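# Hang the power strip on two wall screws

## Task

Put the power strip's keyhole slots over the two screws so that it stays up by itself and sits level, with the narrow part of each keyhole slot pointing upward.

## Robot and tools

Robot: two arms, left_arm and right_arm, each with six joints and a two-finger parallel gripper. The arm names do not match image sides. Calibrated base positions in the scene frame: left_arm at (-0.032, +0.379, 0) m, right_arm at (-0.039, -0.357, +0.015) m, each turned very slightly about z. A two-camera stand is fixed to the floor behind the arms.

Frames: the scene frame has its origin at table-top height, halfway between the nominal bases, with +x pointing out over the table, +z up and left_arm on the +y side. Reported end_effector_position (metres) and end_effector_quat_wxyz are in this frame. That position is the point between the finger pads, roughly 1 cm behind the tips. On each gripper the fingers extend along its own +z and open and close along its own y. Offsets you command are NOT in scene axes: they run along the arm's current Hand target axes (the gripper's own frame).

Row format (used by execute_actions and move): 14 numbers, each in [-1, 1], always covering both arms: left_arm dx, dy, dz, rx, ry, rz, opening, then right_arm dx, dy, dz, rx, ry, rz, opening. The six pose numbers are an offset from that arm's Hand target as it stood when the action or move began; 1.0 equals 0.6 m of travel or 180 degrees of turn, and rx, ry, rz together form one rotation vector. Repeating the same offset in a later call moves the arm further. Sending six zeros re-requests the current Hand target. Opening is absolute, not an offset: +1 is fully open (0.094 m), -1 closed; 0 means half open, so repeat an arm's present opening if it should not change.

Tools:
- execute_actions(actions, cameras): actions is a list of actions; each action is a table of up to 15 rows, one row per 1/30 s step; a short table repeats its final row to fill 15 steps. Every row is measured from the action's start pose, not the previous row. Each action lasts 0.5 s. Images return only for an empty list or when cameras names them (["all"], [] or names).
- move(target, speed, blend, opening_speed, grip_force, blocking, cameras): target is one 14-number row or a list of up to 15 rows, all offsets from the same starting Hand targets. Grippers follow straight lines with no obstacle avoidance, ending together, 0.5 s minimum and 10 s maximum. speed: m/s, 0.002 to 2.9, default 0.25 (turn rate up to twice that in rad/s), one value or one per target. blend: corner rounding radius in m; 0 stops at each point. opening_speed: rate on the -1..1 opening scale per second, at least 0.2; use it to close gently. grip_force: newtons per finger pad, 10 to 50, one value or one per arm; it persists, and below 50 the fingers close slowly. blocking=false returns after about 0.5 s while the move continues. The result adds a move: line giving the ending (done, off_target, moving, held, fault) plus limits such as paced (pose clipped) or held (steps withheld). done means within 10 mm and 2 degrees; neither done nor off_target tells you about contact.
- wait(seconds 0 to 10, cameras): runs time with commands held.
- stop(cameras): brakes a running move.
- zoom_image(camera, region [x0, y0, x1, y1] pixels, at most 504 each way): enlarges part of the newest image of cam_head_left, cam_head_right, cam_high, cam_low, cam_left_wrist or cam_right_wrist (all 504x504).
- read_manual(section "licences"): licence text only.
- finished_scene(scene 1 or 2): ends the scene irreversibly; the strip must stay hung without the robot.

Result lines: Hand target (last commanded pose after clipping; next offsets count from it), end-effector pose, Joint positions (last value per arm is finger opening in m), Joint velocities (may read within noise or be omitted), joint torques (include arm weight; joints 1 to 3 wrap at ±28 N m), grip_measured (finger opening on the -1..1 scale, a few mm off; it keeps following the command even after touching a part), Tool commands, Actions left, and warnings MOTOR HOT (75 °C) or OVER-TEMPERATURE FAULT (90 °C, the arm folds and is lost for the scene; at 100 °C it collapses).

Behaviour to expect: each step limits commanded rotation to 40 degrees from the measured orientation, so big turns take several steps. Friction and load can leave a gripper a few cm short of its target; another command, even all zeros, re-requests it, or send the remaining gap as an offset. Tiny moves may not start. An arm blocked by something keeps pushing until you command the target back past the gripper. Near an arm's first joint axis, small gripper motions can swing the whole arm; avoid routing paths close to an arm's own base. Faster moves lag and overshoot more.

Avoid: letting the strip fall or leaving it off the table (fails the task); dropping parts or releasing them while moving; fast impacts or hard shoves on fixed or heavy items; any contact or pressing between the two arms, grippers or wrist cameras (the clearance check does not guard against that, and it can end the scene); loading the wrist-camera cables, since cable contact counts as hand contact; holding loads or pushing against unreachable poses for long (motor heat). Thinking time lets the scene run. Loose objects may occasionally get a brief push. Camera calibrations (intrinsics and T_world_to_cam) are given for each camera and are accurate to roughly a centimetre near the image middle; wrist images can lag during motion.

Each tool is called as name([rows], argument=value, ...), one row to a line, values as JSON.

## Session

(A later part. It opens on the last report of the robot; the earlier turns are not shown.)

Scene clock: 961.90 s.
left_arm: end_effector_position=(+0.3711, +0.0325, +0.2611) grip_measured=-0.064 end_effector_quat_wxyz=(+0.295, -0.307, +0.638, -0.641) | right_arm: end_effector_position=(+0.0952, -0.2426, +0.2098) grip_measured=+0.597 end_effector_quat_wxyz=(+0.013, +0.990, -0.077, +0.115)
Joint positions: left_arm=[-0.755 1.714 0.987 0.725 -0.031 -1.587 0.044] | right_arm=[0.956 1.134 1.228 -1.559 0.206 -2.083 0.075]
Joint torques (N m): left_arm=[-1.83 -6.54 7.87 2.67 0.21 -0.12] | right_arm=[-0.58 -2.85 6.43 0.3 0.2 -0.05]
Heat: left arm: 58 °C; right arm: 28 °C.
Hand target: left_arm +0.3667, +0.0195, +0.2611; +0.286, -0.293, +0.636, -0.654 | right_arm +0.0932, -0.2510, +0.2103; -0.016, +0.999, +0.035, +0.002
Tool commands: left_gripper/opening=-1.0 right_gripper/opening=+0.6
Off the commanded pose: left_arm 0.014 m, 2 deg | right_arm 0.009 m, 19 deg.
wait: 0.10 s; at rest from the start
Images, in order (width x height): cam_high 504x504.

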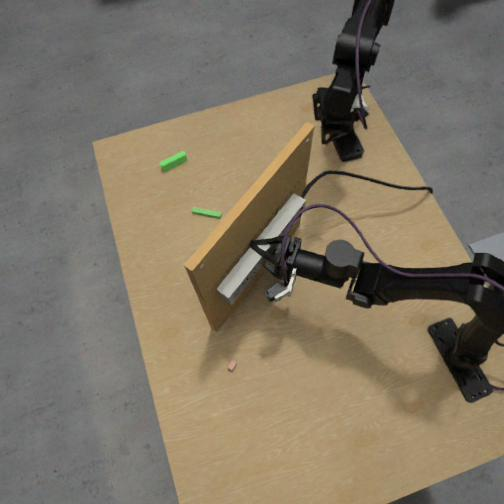

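move([
  [0.0,-0.02,-0.04,0,0,-0.003,-1,0,0,0,0,0,0,0.6],
  [0.025,-0.09,-0.03,0,0,-0.003,-1,0,0,0,0,0,0,0.6],
], speed=0.1, cameras=["cam_head_left","cam_head_right","cam_high"])

zoom_image(camera="cam_head_left", region=[225, 200, 345, 320])

zoom_image(camera="cam_high", region=[200, 180, 320, 300])

zoom_image(camera="cam_head_right", region=[225, 200, 345, 320])

Scene clock: 976.87 s.
left_arm: end_effector_position=(+0.3398, +0.0190, +0.2527) grip_measured=-0.064 end_effector_quat_wxyz=(+0.258, -0.303, +0.690, -0.605) | right_arm: end_effector_position=(+0.0952, -0.2426, +0.2098) grip_measured=+0.597 end_effector_quat_wxyz=(+0.013, +0.990, -0.077, +0.115)
Joint positions: left_arm=[-0.812 1.629 1 0.494 -0.025 -1.585 0.044] | right_arm=[0.956 1.134 1.228 -1.559 0.206 -2.083 0.075]
Joint torques (N m): left_arm=[-0.09 -12.94 11.59 2.89 -0.33 -0.21] | right_arm=[-0.58 -2.85 6.45 0.3 0.2 -0.05]
Heat: left arm: 57 °C; right arm: 28 °C.
Hand target: left_arm +0.3432, +0.0216, +0.3151; +0.283, -0.296, +0.635, -0.655 | right_arm +0.0932, -0.2510, +0.2103; -0.016, +0.999, +0.035, +0.002
Off the commanded pose: left_arm 0.063 m, 9 deg | right_arm 0.009 m, 19 deg.
joint sent to its limit (right arm) — joint 4 (wrist pitch), lower limit; joint 6 (wrist roll), lower limit. The joint targets are off in orientation, not in position.
move: off_target (left_arm, right_arm)
Images, in order (width x height): cam_head_left 504x504, cam_head_right 504x504, cam_high 504x504.

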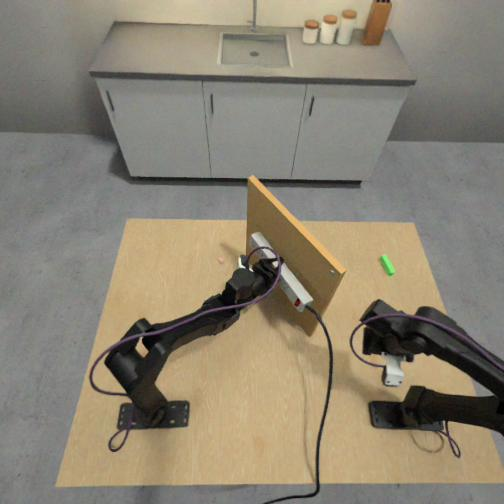

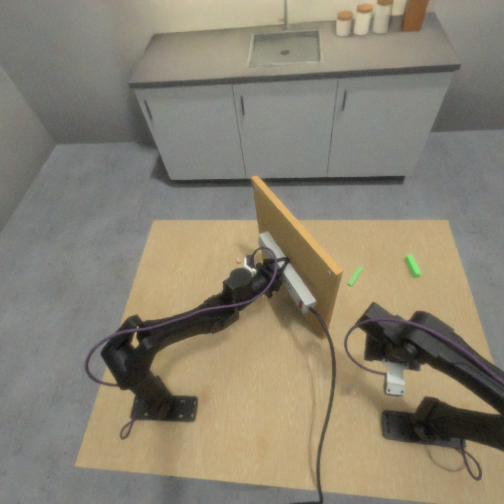

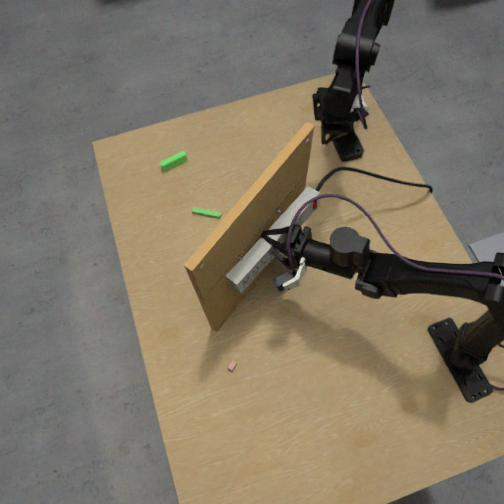

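Scaled by 4.200 from the camera's 504x504 image, which has a finer 720x720 frame.

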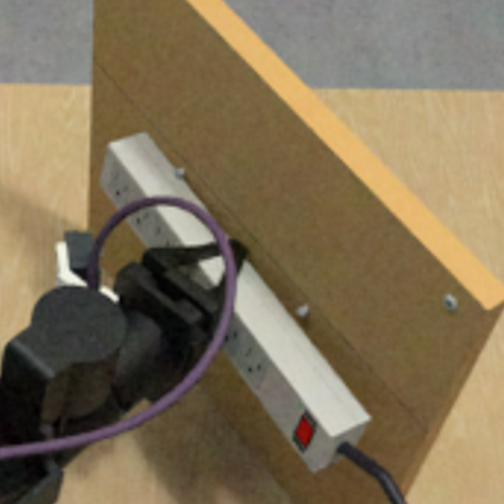

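Scaled by 4.200 from the camera's 504x504 image, which has a finer 720x720 frame.

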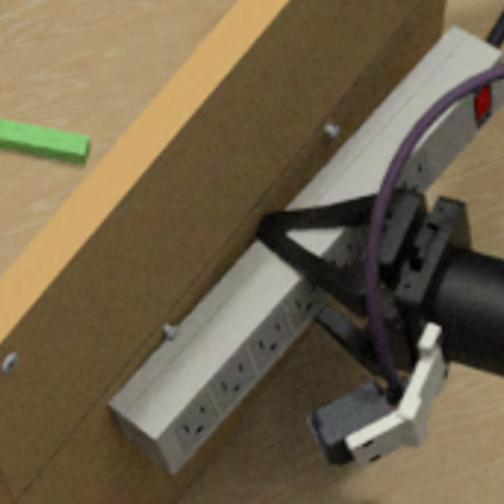

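Scaled by 4.200 from the camera's 504x504 image, which has a finer 720x720 frame.

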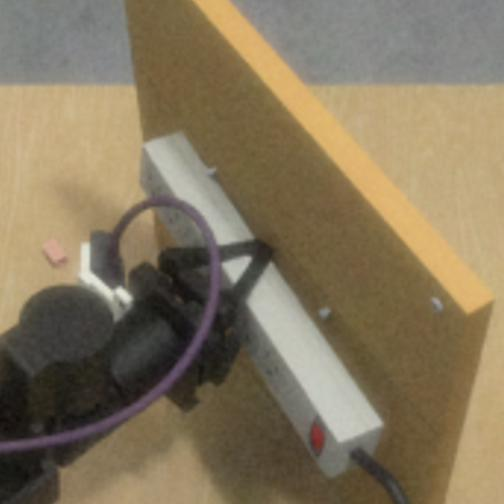

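move([
  [-0.022,-0.02,-0.03,0,0,0.012,-1,0,0,0,0,0,0,0.6],
  [-0.022,-0.03,-0.03,0,0,0.012,-1,0,0,0,0,0,0,0.6],
], speed=0.1, cameras=["cam_head_left","cam_head_right","cam_high"])

zoom_image(camera="cam_head_left", region=[225, 200, 345, 320])

zoom_image(camera="cam_high", region=[200, 180, 320, 300])

zoom_image(camera="cam_head_right", region=[225, 200, 345, 320])

Scene clock: 996.63 s.
left_arm: end_effector_position=(+0.3338, +0.0347, +0.2749) grip_measured=-0.064 end_effector_quat_wxyz=(+0.270, -0.287, +0.694, -0.602) | right_arm: end_effector_position=(+0.0952, -0.2426, +0.2098) grip_measured=+0.597 end_effector_quat_wxyz=(+0.013, +0.990, -0.077, +0.115)
Joint positions: left_arm=[-0.789 1.543 1 0.414 0.001 -1.542 0.044] | right_arm=[0.956 1.134 1.228 -1.559 0.206 -2.083 0.075]
Joint torques (N m): left_arm=[1.37 -12.08 10.61 3.03 -0.13 -0.26] | right_arm=[-0.58 -2.86 6.43 0.3 0.2 -0.05]
Heat: left arm: 59 °C; right arm: 28 °C.
Hand target: left_arm +0.3387, +0.0441, +0.3323; +0.295, -0.284, +0.641, -0.650 | right_arm +0.0932, -0.2510, +0.2103; -0.016, +0.999, +0.035, +0.002
Off the commanded pose: left_arm 0.058 m, 9 deg | right_arm 0.009 m, 19 deg.
joint sent to its limit (right arm) — joint 4 (wrist pitch), lower limit; joint 6 (wrist roll), lower limit. The joint targets are off in orientation, not in position.
move: off_target (left_arm, right_arm)
Images, in order (width x height): cam_head_left 504x504, cam_head_right 504x504, cam_high 504x504.

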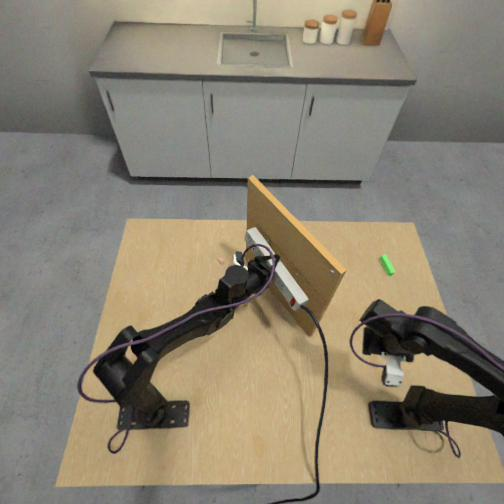

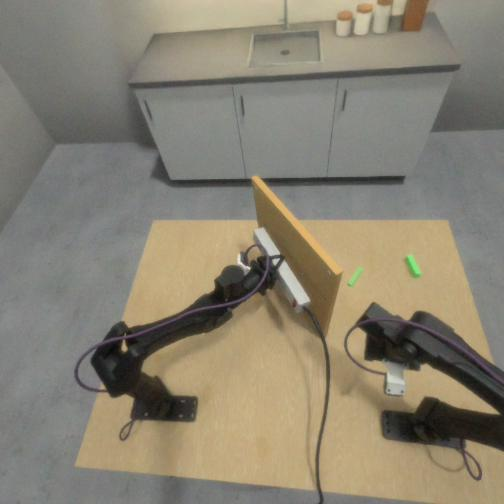

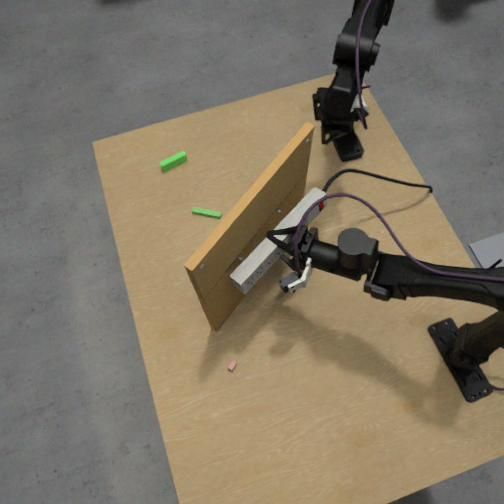

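Scaled by 4.200 from the camera's 504x504 image, which has a finer 720x720 frame.

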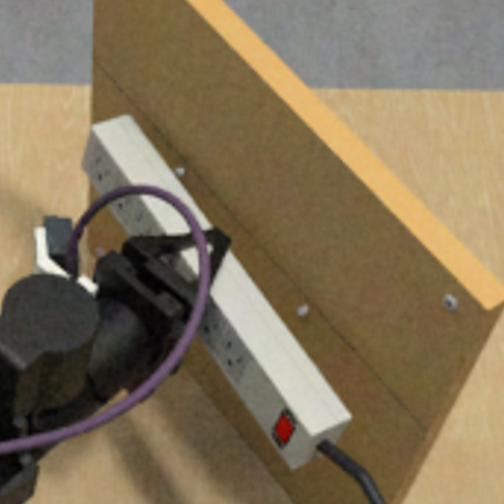

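Scaled by 4.200 from the camera's 504x504 image, which has a finer 720x720 frame.

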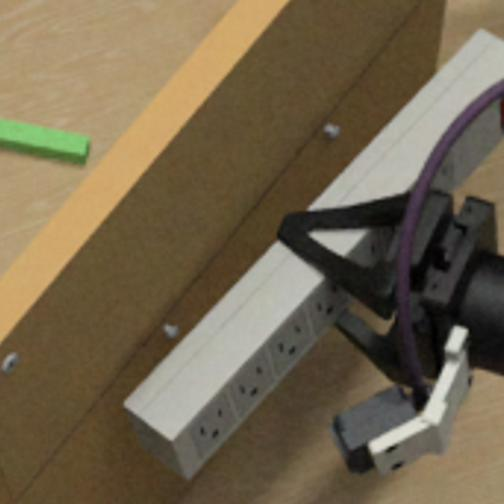

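Scaled by 4.200 from the camera's 504x504 image, which has a finer 720x720 frame.

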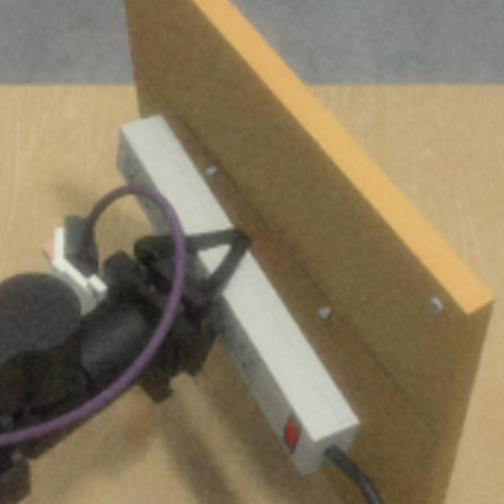

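move([
  [-0.004,0.016,0.04,0,0,0,-1,0,0,0,0,0,0,0.6],
  [-0.004,0.016,0.085,0,0,0,-1,0,0,0,0,0,0,0.6],
], speed=0.1, cameras=["cam_head_left","cam_head_right","cam_high"])

zoom_image(camera="cam_head_left", region=[225, 200, 345, 320])

zoom_image(camera="cam_high", region=[200, 180, 320, 300])

zoom_image(camera="cam_head_right", region=[225, 200, 345, 320])

Scene clock: 1013.27 s.
left_arm: end_effector_position=(+0.3492, +0.0209, +0.2798) grip_measured=-0.064 end_effector_quat_wxyz=(+0.270, -0.280, +0.694, -0.606) | right_arm: end_effector_position=(+0.0952, -0.2426, +0.2098) grip_measured=+0.597 end_effector_quat_wxyz=(+0.013, +0.990, -0.077, +0.115)
Joint positions: left_arm=[-0.782 1.617 1.086 0.41 0.019 -1.532 0.044] | right_arm=[0.956 1.134 1.228 -1.559 0.206 -2.083 0.075]
Joint torques (N m): left_arm=[1.66 -3.73 16.05 3.41 -0.24 -0.31] | right_arm=[-0.58 -2.85 6.43 0.3 0.2 -0.05]
Heat: left arm: 58 °C; right arm: 28 °C.
Hand target: left_arm +0.3785, +0.0120, +0.3237; +0.295, -0.284, +0.641, -0.650 | right_arm +0.0932, -0.2510, +0.2103; -0.016, +0.999, +0.035, +0.002
Off the commanded pose: left_arm 0.054 m, 8 deg | right_arm 0.009 m, 19 deg.
joint sent to its limit (right arm) — joint 4 (wrist pitch), lower limit; joint 6 (wrist roll), lower limit. The joint targets are off in orientation, not in position.
move: off_target (left_arm, right_arm)
Images, in order (width x height): cam_head_left 504x504, cam_head_right 504x504, cam_high 504x504.

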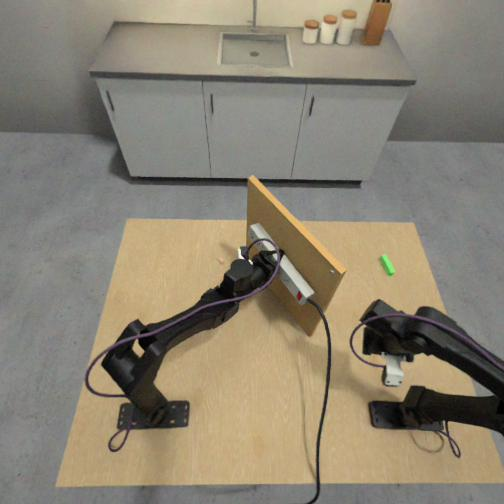

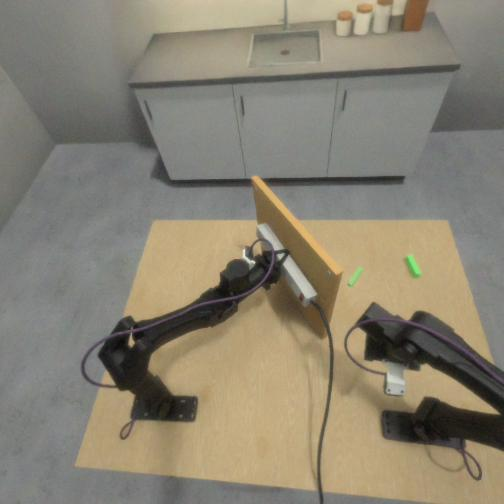

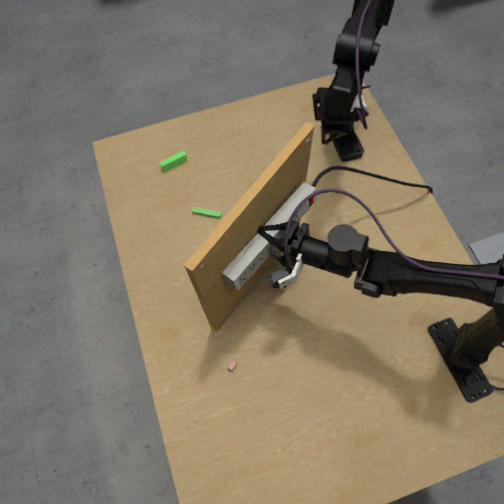

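Scaled by 4.200 from the camera's 504x504 image, which has a finer 720x720 frame.

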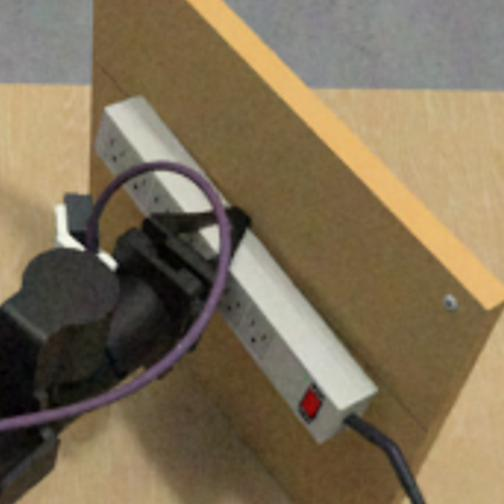

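Scaled by 4.200 from the camera's 504x504 image, which has a finer 720x720 frame.

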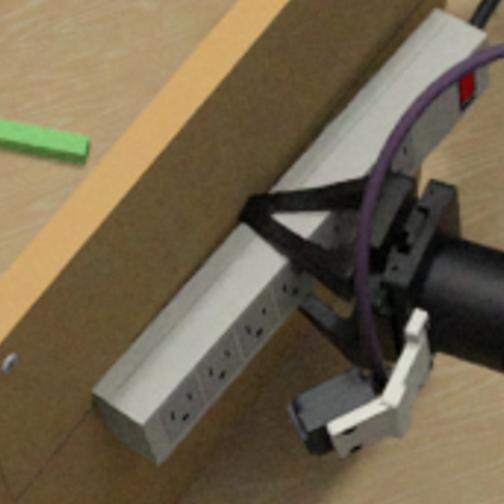

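Scaled by 4.200 from the camera's 504x504 image, which has a finer 720x720 frame.

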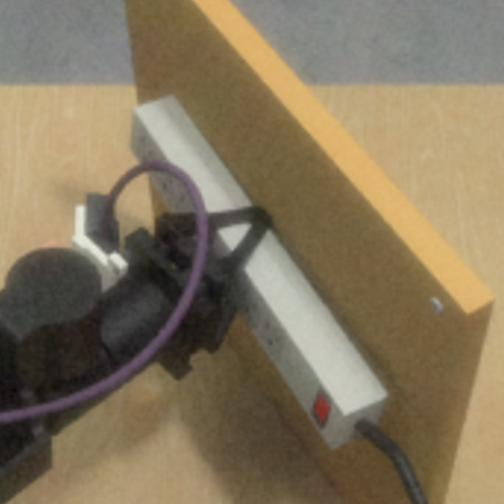

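move([
  [-0.018,-0.004,-0.035,0,0,-0.025,-1,0,0,0,0,0,0,0.6],
  [-0.018,-0.004,0.0,0,0,-0.025,-1,0,0,0,0,0,0,0.6],
], speed=0.1, cameras=["cam_head_left","cam_head_right","cam_high"])

zoom_image(camera="cam_head_left", region=[225, 200, 345, 320])

zoom_image(camera="cam_high", region=[200, 180, 320, 300])

Scene clock: 1035.43 s.
left_arm: end_effector_position=(+0.3579, +0.0272, +0.2816) grip_measured=-0.064 end_effector_quat_wxyz=(+0.244, -0.300, +0.688, -0.614) | right_arm: end_effector_position=(+0.0952, -0.2426, +0.2098) grip_measured=+0.597 end_effector_quat_wxyz=(+0.013, +0.990, -0.077, +0.115)
Joint positions: left_arm=[-0.745 1.623 1.106 0.391 0.068 -1.594 0.044] | right_arm=[0.956 1.134 1.228 -1.559 0.206 -2.083 0.075]
Joint torques (N m): left_arm=[0.99 -4.55 15.41 3.42 -0.45 -0.54] | right_arm=[-0.58 -2.85 6.43 0.3 0.2 -0.05]
Heat: left arm: 61 °C; right arm: 28 °C.
Hand target: left_arm +0.3856, +0.0200, +0.3262; +0.269, -0.309, +0.629, -0.661 | right_arm +0.0932, -0.2510, +0.2103; -0.016, +0.999, +0.035, +0.002
Off the commanded pose: left_arm 0.053 m, 9 deg | right_arm 0.009 m, 19 deg.
joint sent to its limit (right arm) — joint 4 (wrist pitch), lower limit; joint 6 (wrist roll), lower limit. The joint targets are off in orientation, not in position.
move: off_target (left_arm, right_arm)
Images, in order (width x height): cam_head_left 504x504, cam_head_right 504x504, cam_high 504x504.

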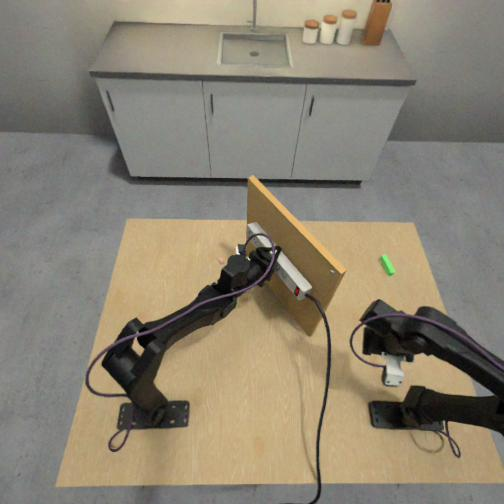

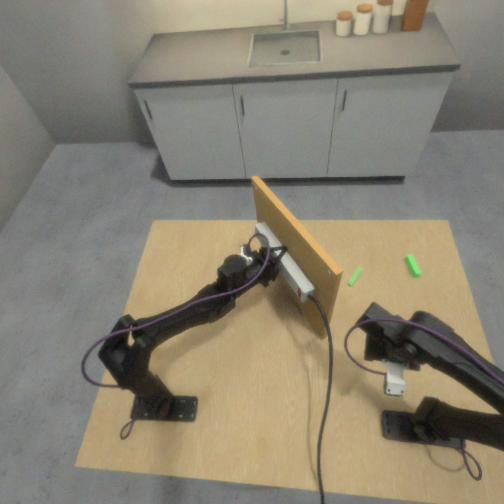

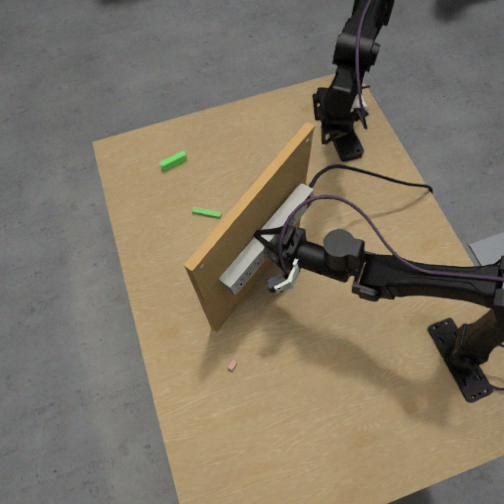

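Scaled by 4.200 from the camera's 504x504 image, which has a finer 720x720 frame.

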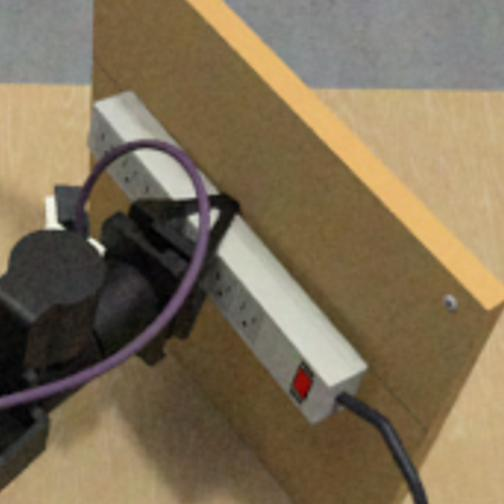

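Scaled by 4.200 from the camera's 504x504 image, which has a finer 720x720 frame.

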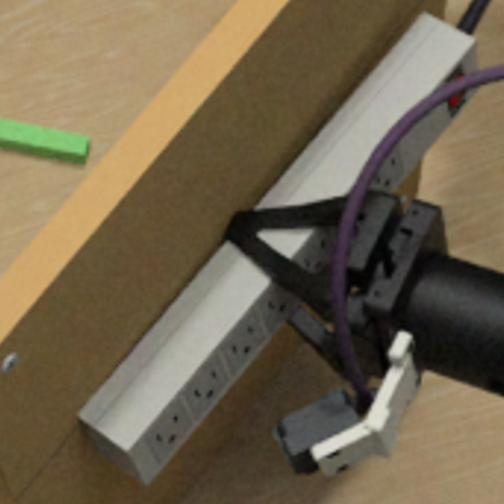

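move([
  [-0.005,0.0,-0.03,0,0,-0.016,-1,0,0,0,0,0,0,0.6],
  [-0.003,0.0,0.01,0,0,-0.016,-1,0,0,0,0,0,0,0.6],
], speed=0.1, cameras=["cam_head_left","cam_head_right","cam_high"])

zoom_image(camera="cam_head_left", region=[225, 200, 345, 320])

zoom_image(camera="cam_high", region=[200, 180, 320, 300])

Scene clock: 1048.47 s.
left_arm: end_effector_position=(+0.3578, +0.0269, +0.2815) grip_measured=-0.064 end_effector_quat_wxyz=(+0.228, -0.311, +0.687, -0.616) | right_arm: end_effector_position=(+0.0952, -0.2426, +0.2098) grip_measured=+0.597 end_effector_quat_wxyz=(+0.013, +0.990, -0.077, +0.115)
Joint positions: left_arm=[-0.741 1.623 1.116 0.37 0.081 -1.63 0.044] | right_arm=[0.956 1.134 1.228 -1.559 0.206 -2.083 0.075]
Joint torques (N m): left_arm=[1.46 -3.18 16.13 3.64 -0.44 -0.78] | right_arm=[-0.58 -2.85 6.43 0.3 0.2 -0.05]
Heat: left arm: 61 °C; right arm: 28 °C.
Hand target: left_arm +0.3914, +0.0174, +0.3262; +0.253, -0.325, +0.621, -0.667 | right_arm +0.0932, -0.2510, +0.2103; -0.016, +0.999, +0.035, +0.002
Off the commanded pose: left_arm 0.057 m, 10 deg | right_arm 0.009 m, 19 deg.
joint sent to its limit (right arm) — joint 4 (wrist pitch), lower limit; joint 6 (wrist roll), lower limit. The joint targets are off in orientation, not in position.
move: off_target (left_arm, right_arm)
Images, in order (width x height): cam_head_left 504x504, cam_head_right 504x504, cam_high 504x504.

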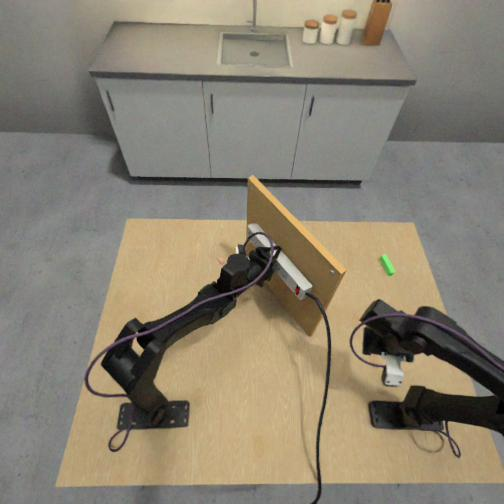

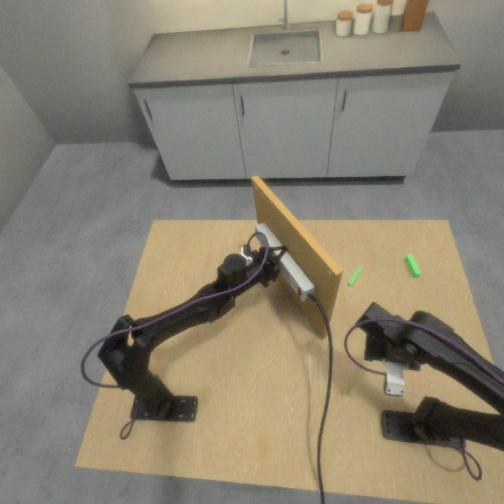

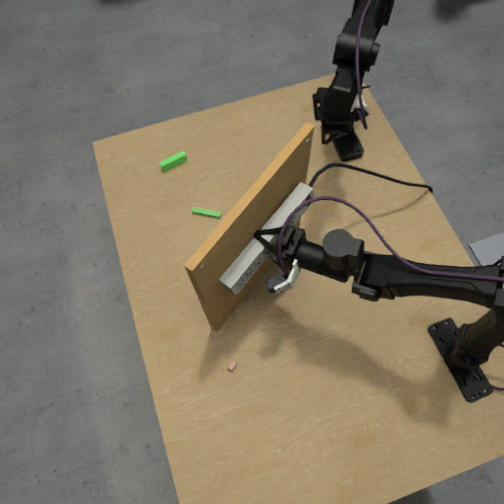

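Scaled by 4.200 from the camera's 504x504 image, which has a finer 720x720 frame.

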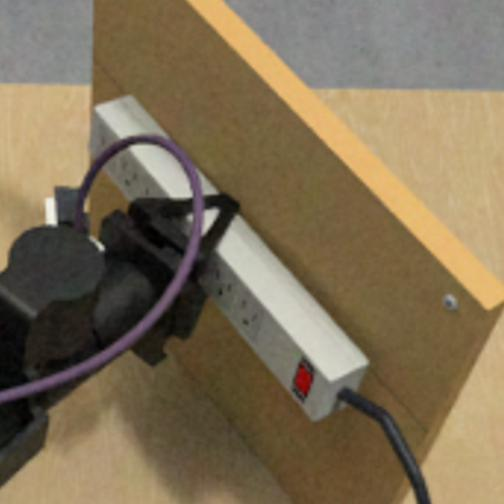

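Scaled by 4.200 from the camera's 504x504 image, which has a finer 720x720 frame.

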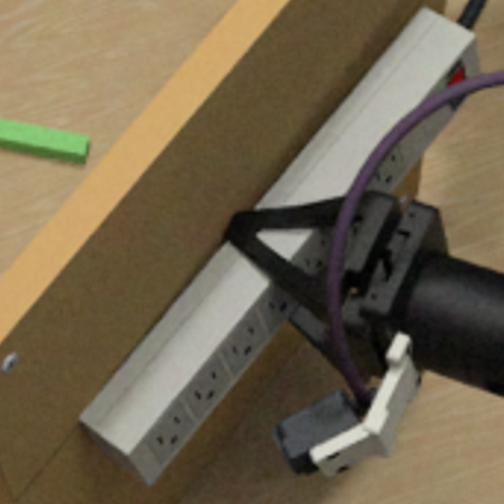

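move([
  [-0.005,0.0,-0.035,0,0,-0.025,-1,0,0,0,0,0,0,0.6],
  [-0.003,0.0,0.0,0,0,-0.025,-1,0,0,0,0,0,0,0.6],
], speed=0.1, cameras=["cam_head_left","cam_head_right","cam_high"])

zoom_image(camera="cam_head_left", region=[225, 200, 345, 320])

zoom_image(camera="cam_high", region=[200, 180, 320, 300])

Scene clock: 1058.83 s.
left_arm: end_effector_position=(+0.3595, +0.0278, +0.2828) grip_measured=-0.064 end_effector_quat_wxyz=(+0.203, -0.338, +0.673, -0.626) | right_arm: end_effector_position=(+0.0952, -0.2426, +0.2098) grip_measured=+0.597 end_effector_quat_wxyz=(+0.013, +0.990, -0.077, +0.115)
Joint positions: left_arm=[-0.735 1.624 1.12 0.37 0.088 -1.711 0.044] | right_arm=[0.956 1.134 1.228 -1.559 0.206 -2.083 0.075]
Joint torques (N m): left_arm=[1.11 -3.32 15.75 3.66 -0.52 -0.67] | right_arm=[-0.58 -2.85 6.43 0.3 0.2 -0.05]
Heat: left arm: 61 °C; right arm: 28 °C.
Hand target: left_arm +0.3925, +0.0187, +0.3260; +0.226, -0.349, +0.608, -0.677 | right_arm +0.0932, -0.2510, +0.2103; -0.016, +0.999, +0.035, +0.002
Off the commanded pose: left_arm 0.055 m, 10 deg | right_arm 0.009 m, 19 deg.
joint sent to its limit (right arm) — joint 4 (wrist pitch), lower limit; joint 6 (wrist roll), lower limit. The joint targets are off in orientation, not in position.
move: off_target (left_arm, right_arm)
Images, in order (width x height): cam_head_left 504x504, cam_head_right 504x504, cam_high 504x504.

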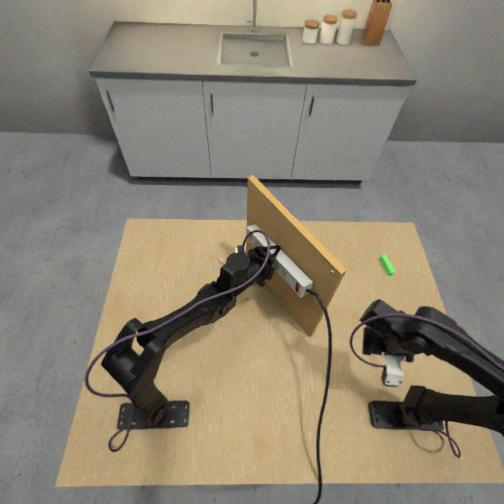

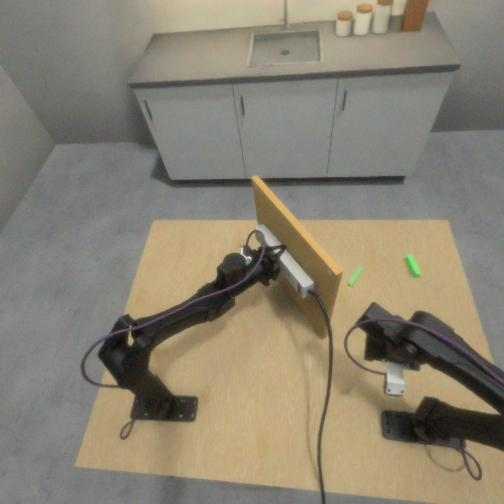

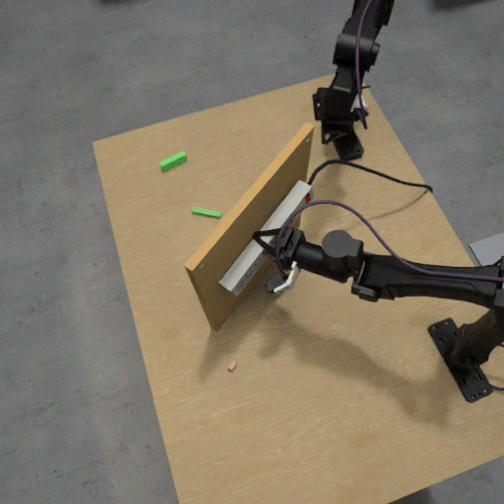

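Scaled by 4.200 from the camera's 504x504 image, which has a finer 720x720 frame.

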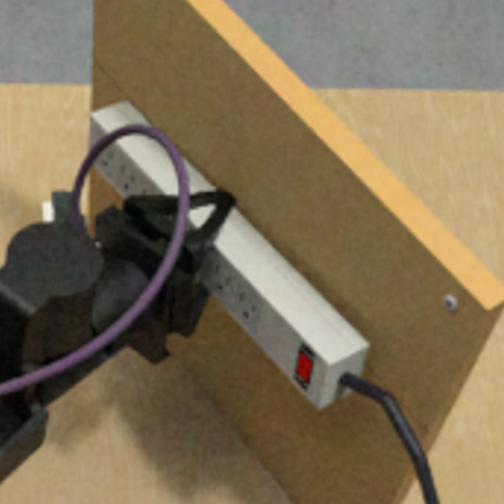

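Scaled by 4.200 from the camera's 504x504 image, which has a finer 720x720 frame.

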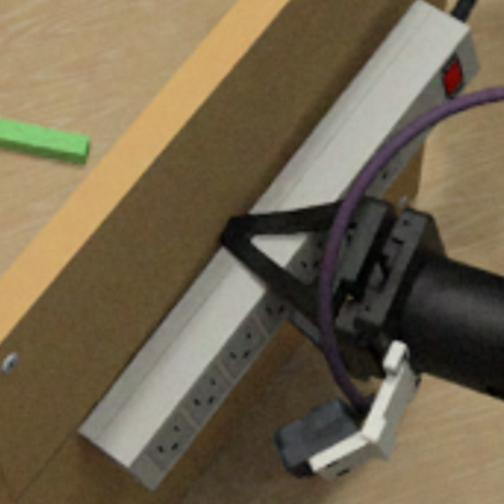

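move([
  [-0.003,0.0,-0.02,0,0,0.012,-1,0,0,0,0,0,0,0.6],
  [-0.01,0.01,0.02,0,0,0.012,-1,0,0,0,0,0,0,0.6],
  [0.015,0.01,0.02,0,0,0.008,-1,0,0,0,0,0,0,0.6],
  [0.0,0.015,0.01,0,0,0.012,-1,0,0,0,0,0,0,0.6],
], speed=0.08, cameras=["cam_head_left","cam_head_right","cam_high"])

zoom_image(camera="cam_head_left", region=[225, 200, 345, 320])

zoom_image(camera="cam_high", region=[200, 180, 320, 300])

Scene clock: 1079.27 s.
left_arm: end_effector_position=(+0.3593, +0.0273, +0.2825) grip_measured=-0.064 end_effector_quat_wxyz=(+0.205, -0.333, +0.678, -0.622) | right_arm: end_effector_position=(+0.0952, -0.2426, +0.2098) grip_measured=+0.597 end_effector_quat_wxyz=(+0.013, +0.990, -0.077, +0.115)
Joint positions: left_arm=[-0.735 1.625 1.127 0.355 0.091 -1.696 0.044] | right_arm=[0.956 1.134 1.228 -1.559 0.206 -2.083 0.075]
Joint torques (N m): left_arm=[0.55 -1.06 15.28 4.1 -0.62 -0.49] | right_arm=[-0.58 -2.86 6.43 0.3 0.2 -0.05]
Heat: left arm: 61 °C; right arm: 28 °C.
Hand target: left_arm +0.3960, +0.0133, +0.3171; +0.239, -0.337, +0.614, -0.672 | right_arm +0.0932, -0.2510, +0.2103; -0.016, +0.999, +0.035, +0.002
Off the commanded pose: left_arm 0.052 m, 10 deg | right_arm 0.009 m, 19 deg.
joint sent to its limit (right arm) — joint 4 (wrist pitch), lower limit; joint 6 (wrist roll), lower limit. The joint targets are off in orientation, not in position.
move: off_target (left_arm, right_arm)
Images, in order (width x height): cam_head_left 504x504, cam_head_right 504x504, cam_high 504x504.

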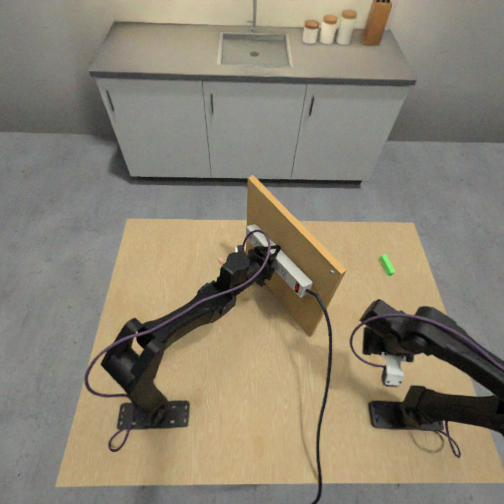

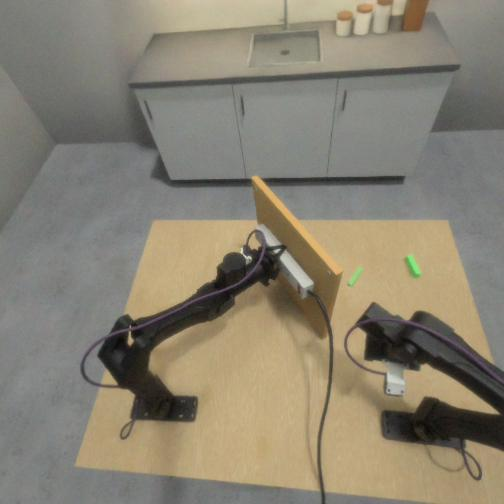

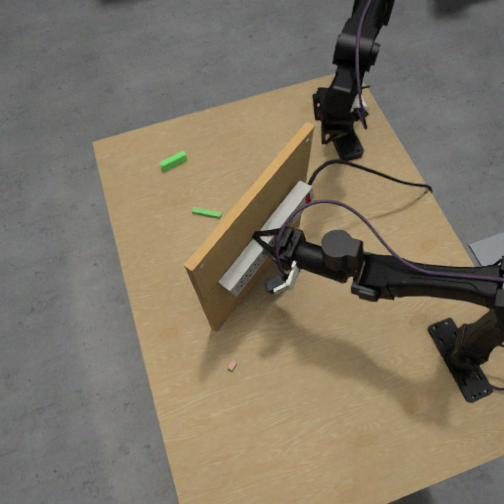

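Scaled by 4.200 from the camera's 504x504 image, which has a finer 720x720 frame.

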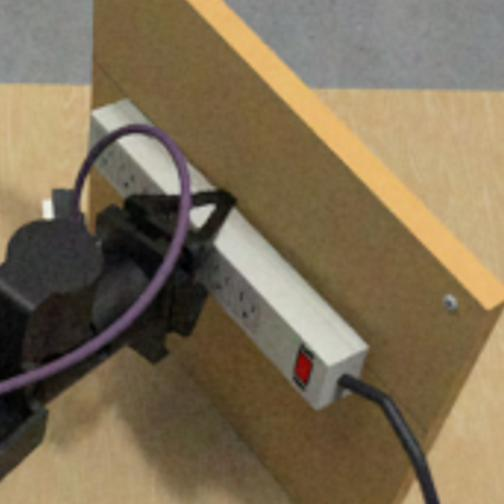

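Scaled by 4.200 from the camera's 504x504 image, which has a finer 720x720 frame.

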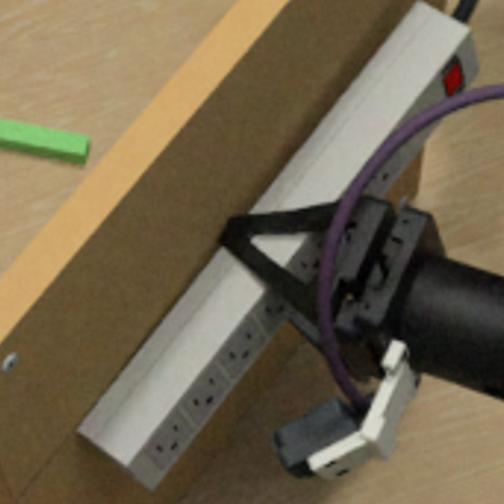

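move([
  [0,0.0,-0.05,0.05,0,0.005,-1,0,0,0,0,0,0,0.6],
  [0.0,0.01,-0.01,0.05,0,0.005,-1,0,0,0,0,0,0,0.6],
], speed=0.1, cameras=["cam_head_left","cam_head_right","cam_high"])

zoom_image(camera="cam_head_left", region=[225, 200, 345, 320])

zoom_image(camera="cam_high", region=[200, 180, 320, 300])

Scene clock: 1097.33 s.
left_arm: end_effector_position=(+0.3617, +0.0260, +0.2800) grip_measured=-0.064 end_effector_quat_wxyz=(+0.243, -0.312, +0.619, -0.679) | right_arm: end_effector_position=(+0.0952, -0.2426, +0.2098) grip_measured=+0.597 end_effector_quat_wxyz=(+0.013, +0.990, -0.077, +0.115)
Joint positions: left_arm=[-0.751 1.69 0.996 0.734 0.041 -1.697 0.044] | right_arm=[0.956 1.134 1.228 -1.559 0.206 -2.083 0.075]
Joint torques (N m): left_arm=[0.69 -1.51 15.92 3.61 -0.5 -0.3] | right_arm=[-0.57 -2.85 6.45 0.3 0.2 -0.05]
Heat: left arm: 67 °C; right arm: 28 °C.
Hand target: left_arm +0.3909, +0.0165, +0.3112; +0.270, -0.313, +0.562, -0.717 | right_arm +0.0932, -0.2510, +0.2103; -0.016, +0.999, +0.035, +0.002
Off the commanded pose: left_arm 0.044 m, 8 deg | right_arm 0.009 m, 19 deg.
joint sent to its limit (right arm) — joint 4 (wrist pitch), lower limit; joint 6 (wrist roll), lower limit. The joint targets are off in orientation, not in position.
move: off_target (left_arm, right_arm)
Images, in order (width x height): cam_head_left 504x504, cam_head_right 504x504, cam_high 504x504.

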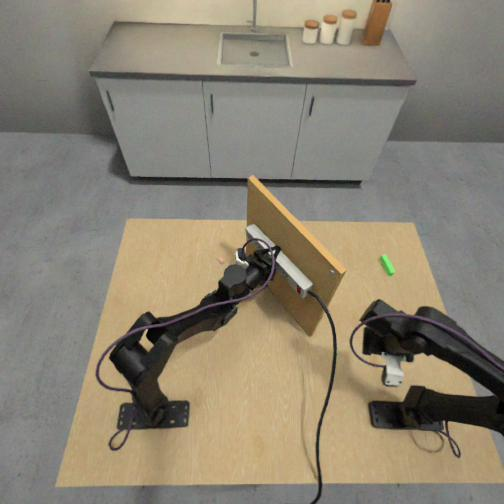

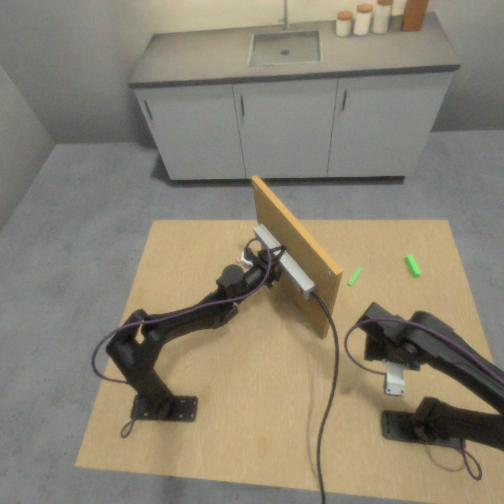

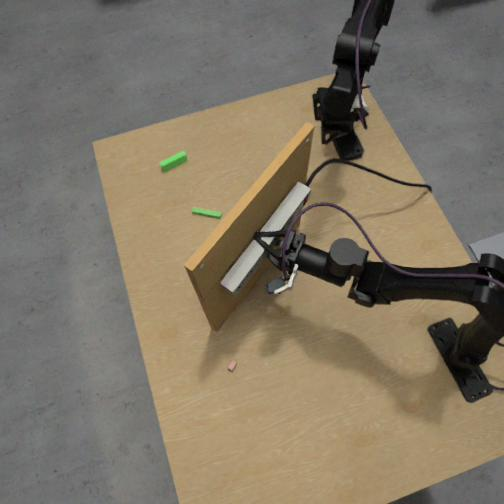

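Scaled by 4.200 from the camera's 504x504 image, which has a finer 720x720 frame.

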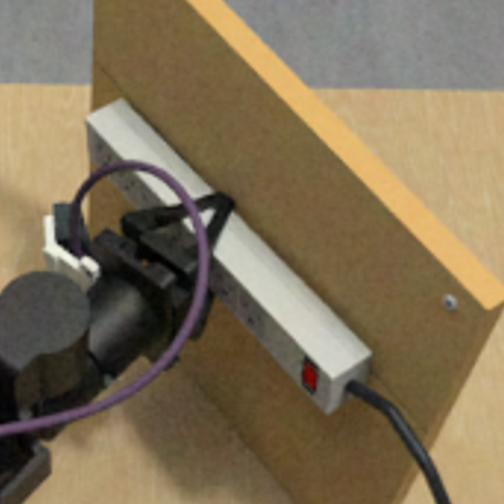

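Scaled by 4.200 from the camera's 504x504 image, which has a finer 720x720 frame.

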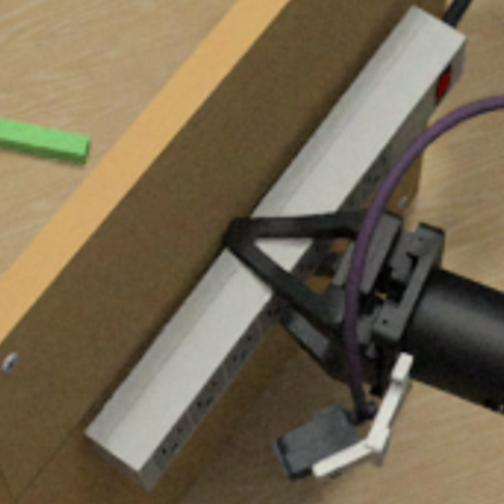

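move([
  [0,0.01,-0.03,0,0,0.016,-1,0,0,0,0,0,0,0.6],
  [-0.01,0.01,0.01,-0.005,0,0.014,-1,0,0,0,0,0,0,0.6],
  [0.012,0.015,0.01,-0.005,0,0.018,-1,0,0,0,0,0,0,0.6],
  [0.0,0.015,0.0,-0.005,0,0.016,-1,0,0,0,0,0,0,0.6],
], speed=0.1, cameras=["cam_head_left","cam_head_right","cam_high"])

zoom_image(camera="cam_head_left", region=[225, 200, 345, 320])

zoom_image(camera="cam_high", region=[200, 180, 320, 300])

Scene clock: 1109.73 s.
left_arm: end_effector_position=(+0.3608, +0.0252, +0.2786) grip_measured=-0.064 end_effector_quat_wxyz=(-0.255, +0.299, -0.613, +0.685) | right_arm: end_effector_position=(+0.0952, -0.2426, +0.2098) grip_measured=+0.597 end_effector_quat_wxyz=(+0.013, +0.990, -0.077, +0.115)
Joint positions: left_arm=[-0.754 1.707 0.976 0.801 0.038 -1.671 0.044] | right_arm=[0.956 1.134 1.228 -1.559 0.206 -2.083 0.075]
Joint torques (N m): left_arm=[0.47 -1.44 17.28 2.96 -0.52 0] | right_arm=[-0.58 -2.85 6.45 0.3 0.2 -0.05]
Heat: left arm: 67 °C; right arm: 28 °C.
Hand target: left_arm +0.3912, +0.0144, +0.3023; -0.285, +0.301, -0.576, +0.705 | right_arm +0.0932, -0.2510, +0.2103; -0.016, +0.999, +0.035, +0.002
Off the commanded pose: left_arm 0.040 m, 6 deg | right_arm 0.009 m, 19 deg.
joint sent to its limit (right arm) — joint 4 (wrist pitch), lower limit; joint 6 (wrist roll), lower limit. The joint targets are off in orientation, not in position.
move: off_target (left_arm, right_arm)
Images, in order (width x height): cam_head_left 504x504, cam_head_right 504x504, cam_high 504x504.

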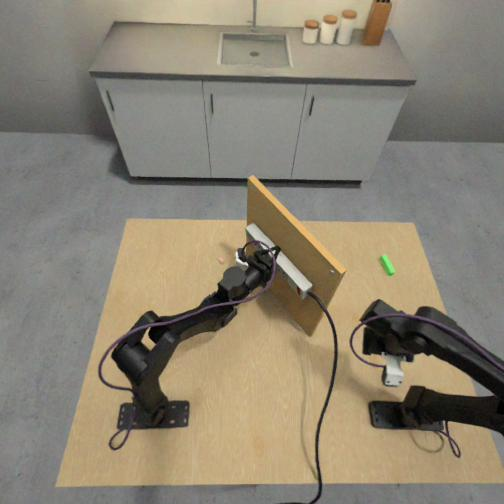

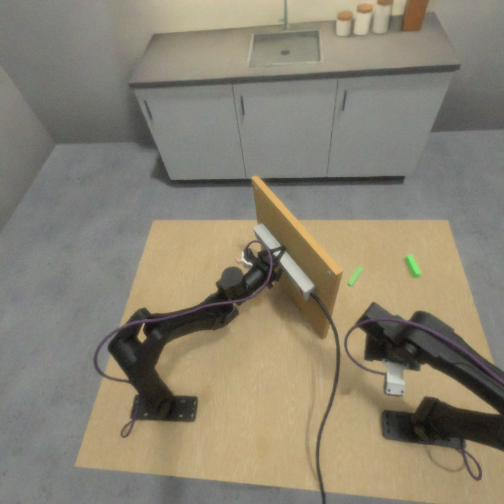

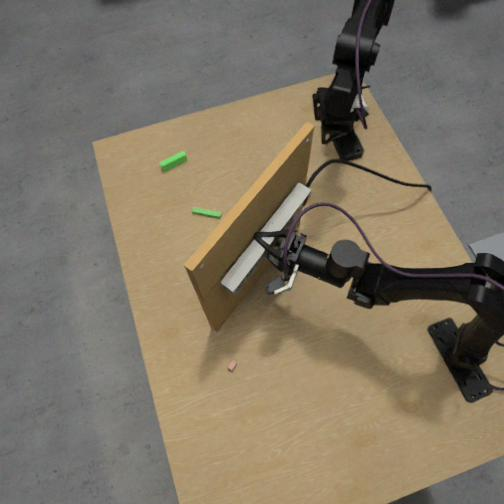

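Scaled by 4.200 from the camera's 504x504 image, which has a finer 720x720 frame.

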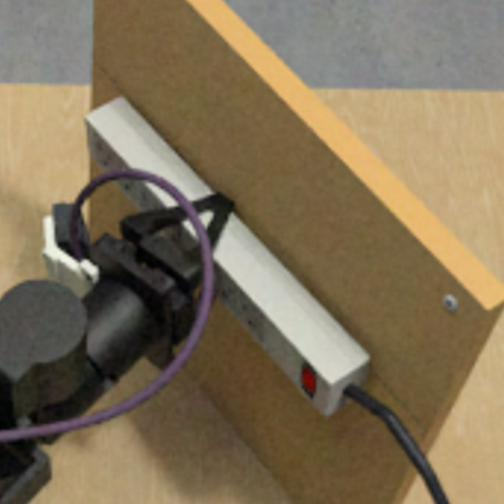

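Scaled by 4.200 from the camera's 504x504 image, which has a finer 720x720 frame.

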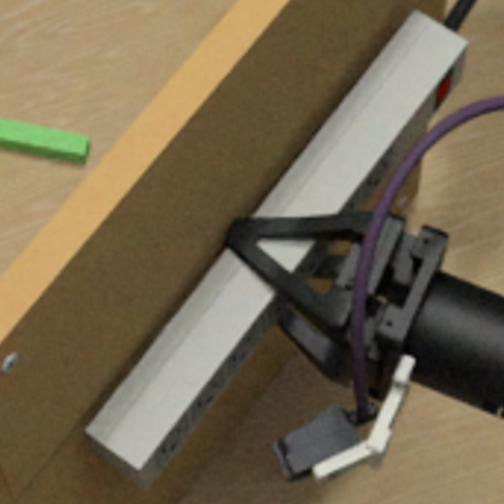

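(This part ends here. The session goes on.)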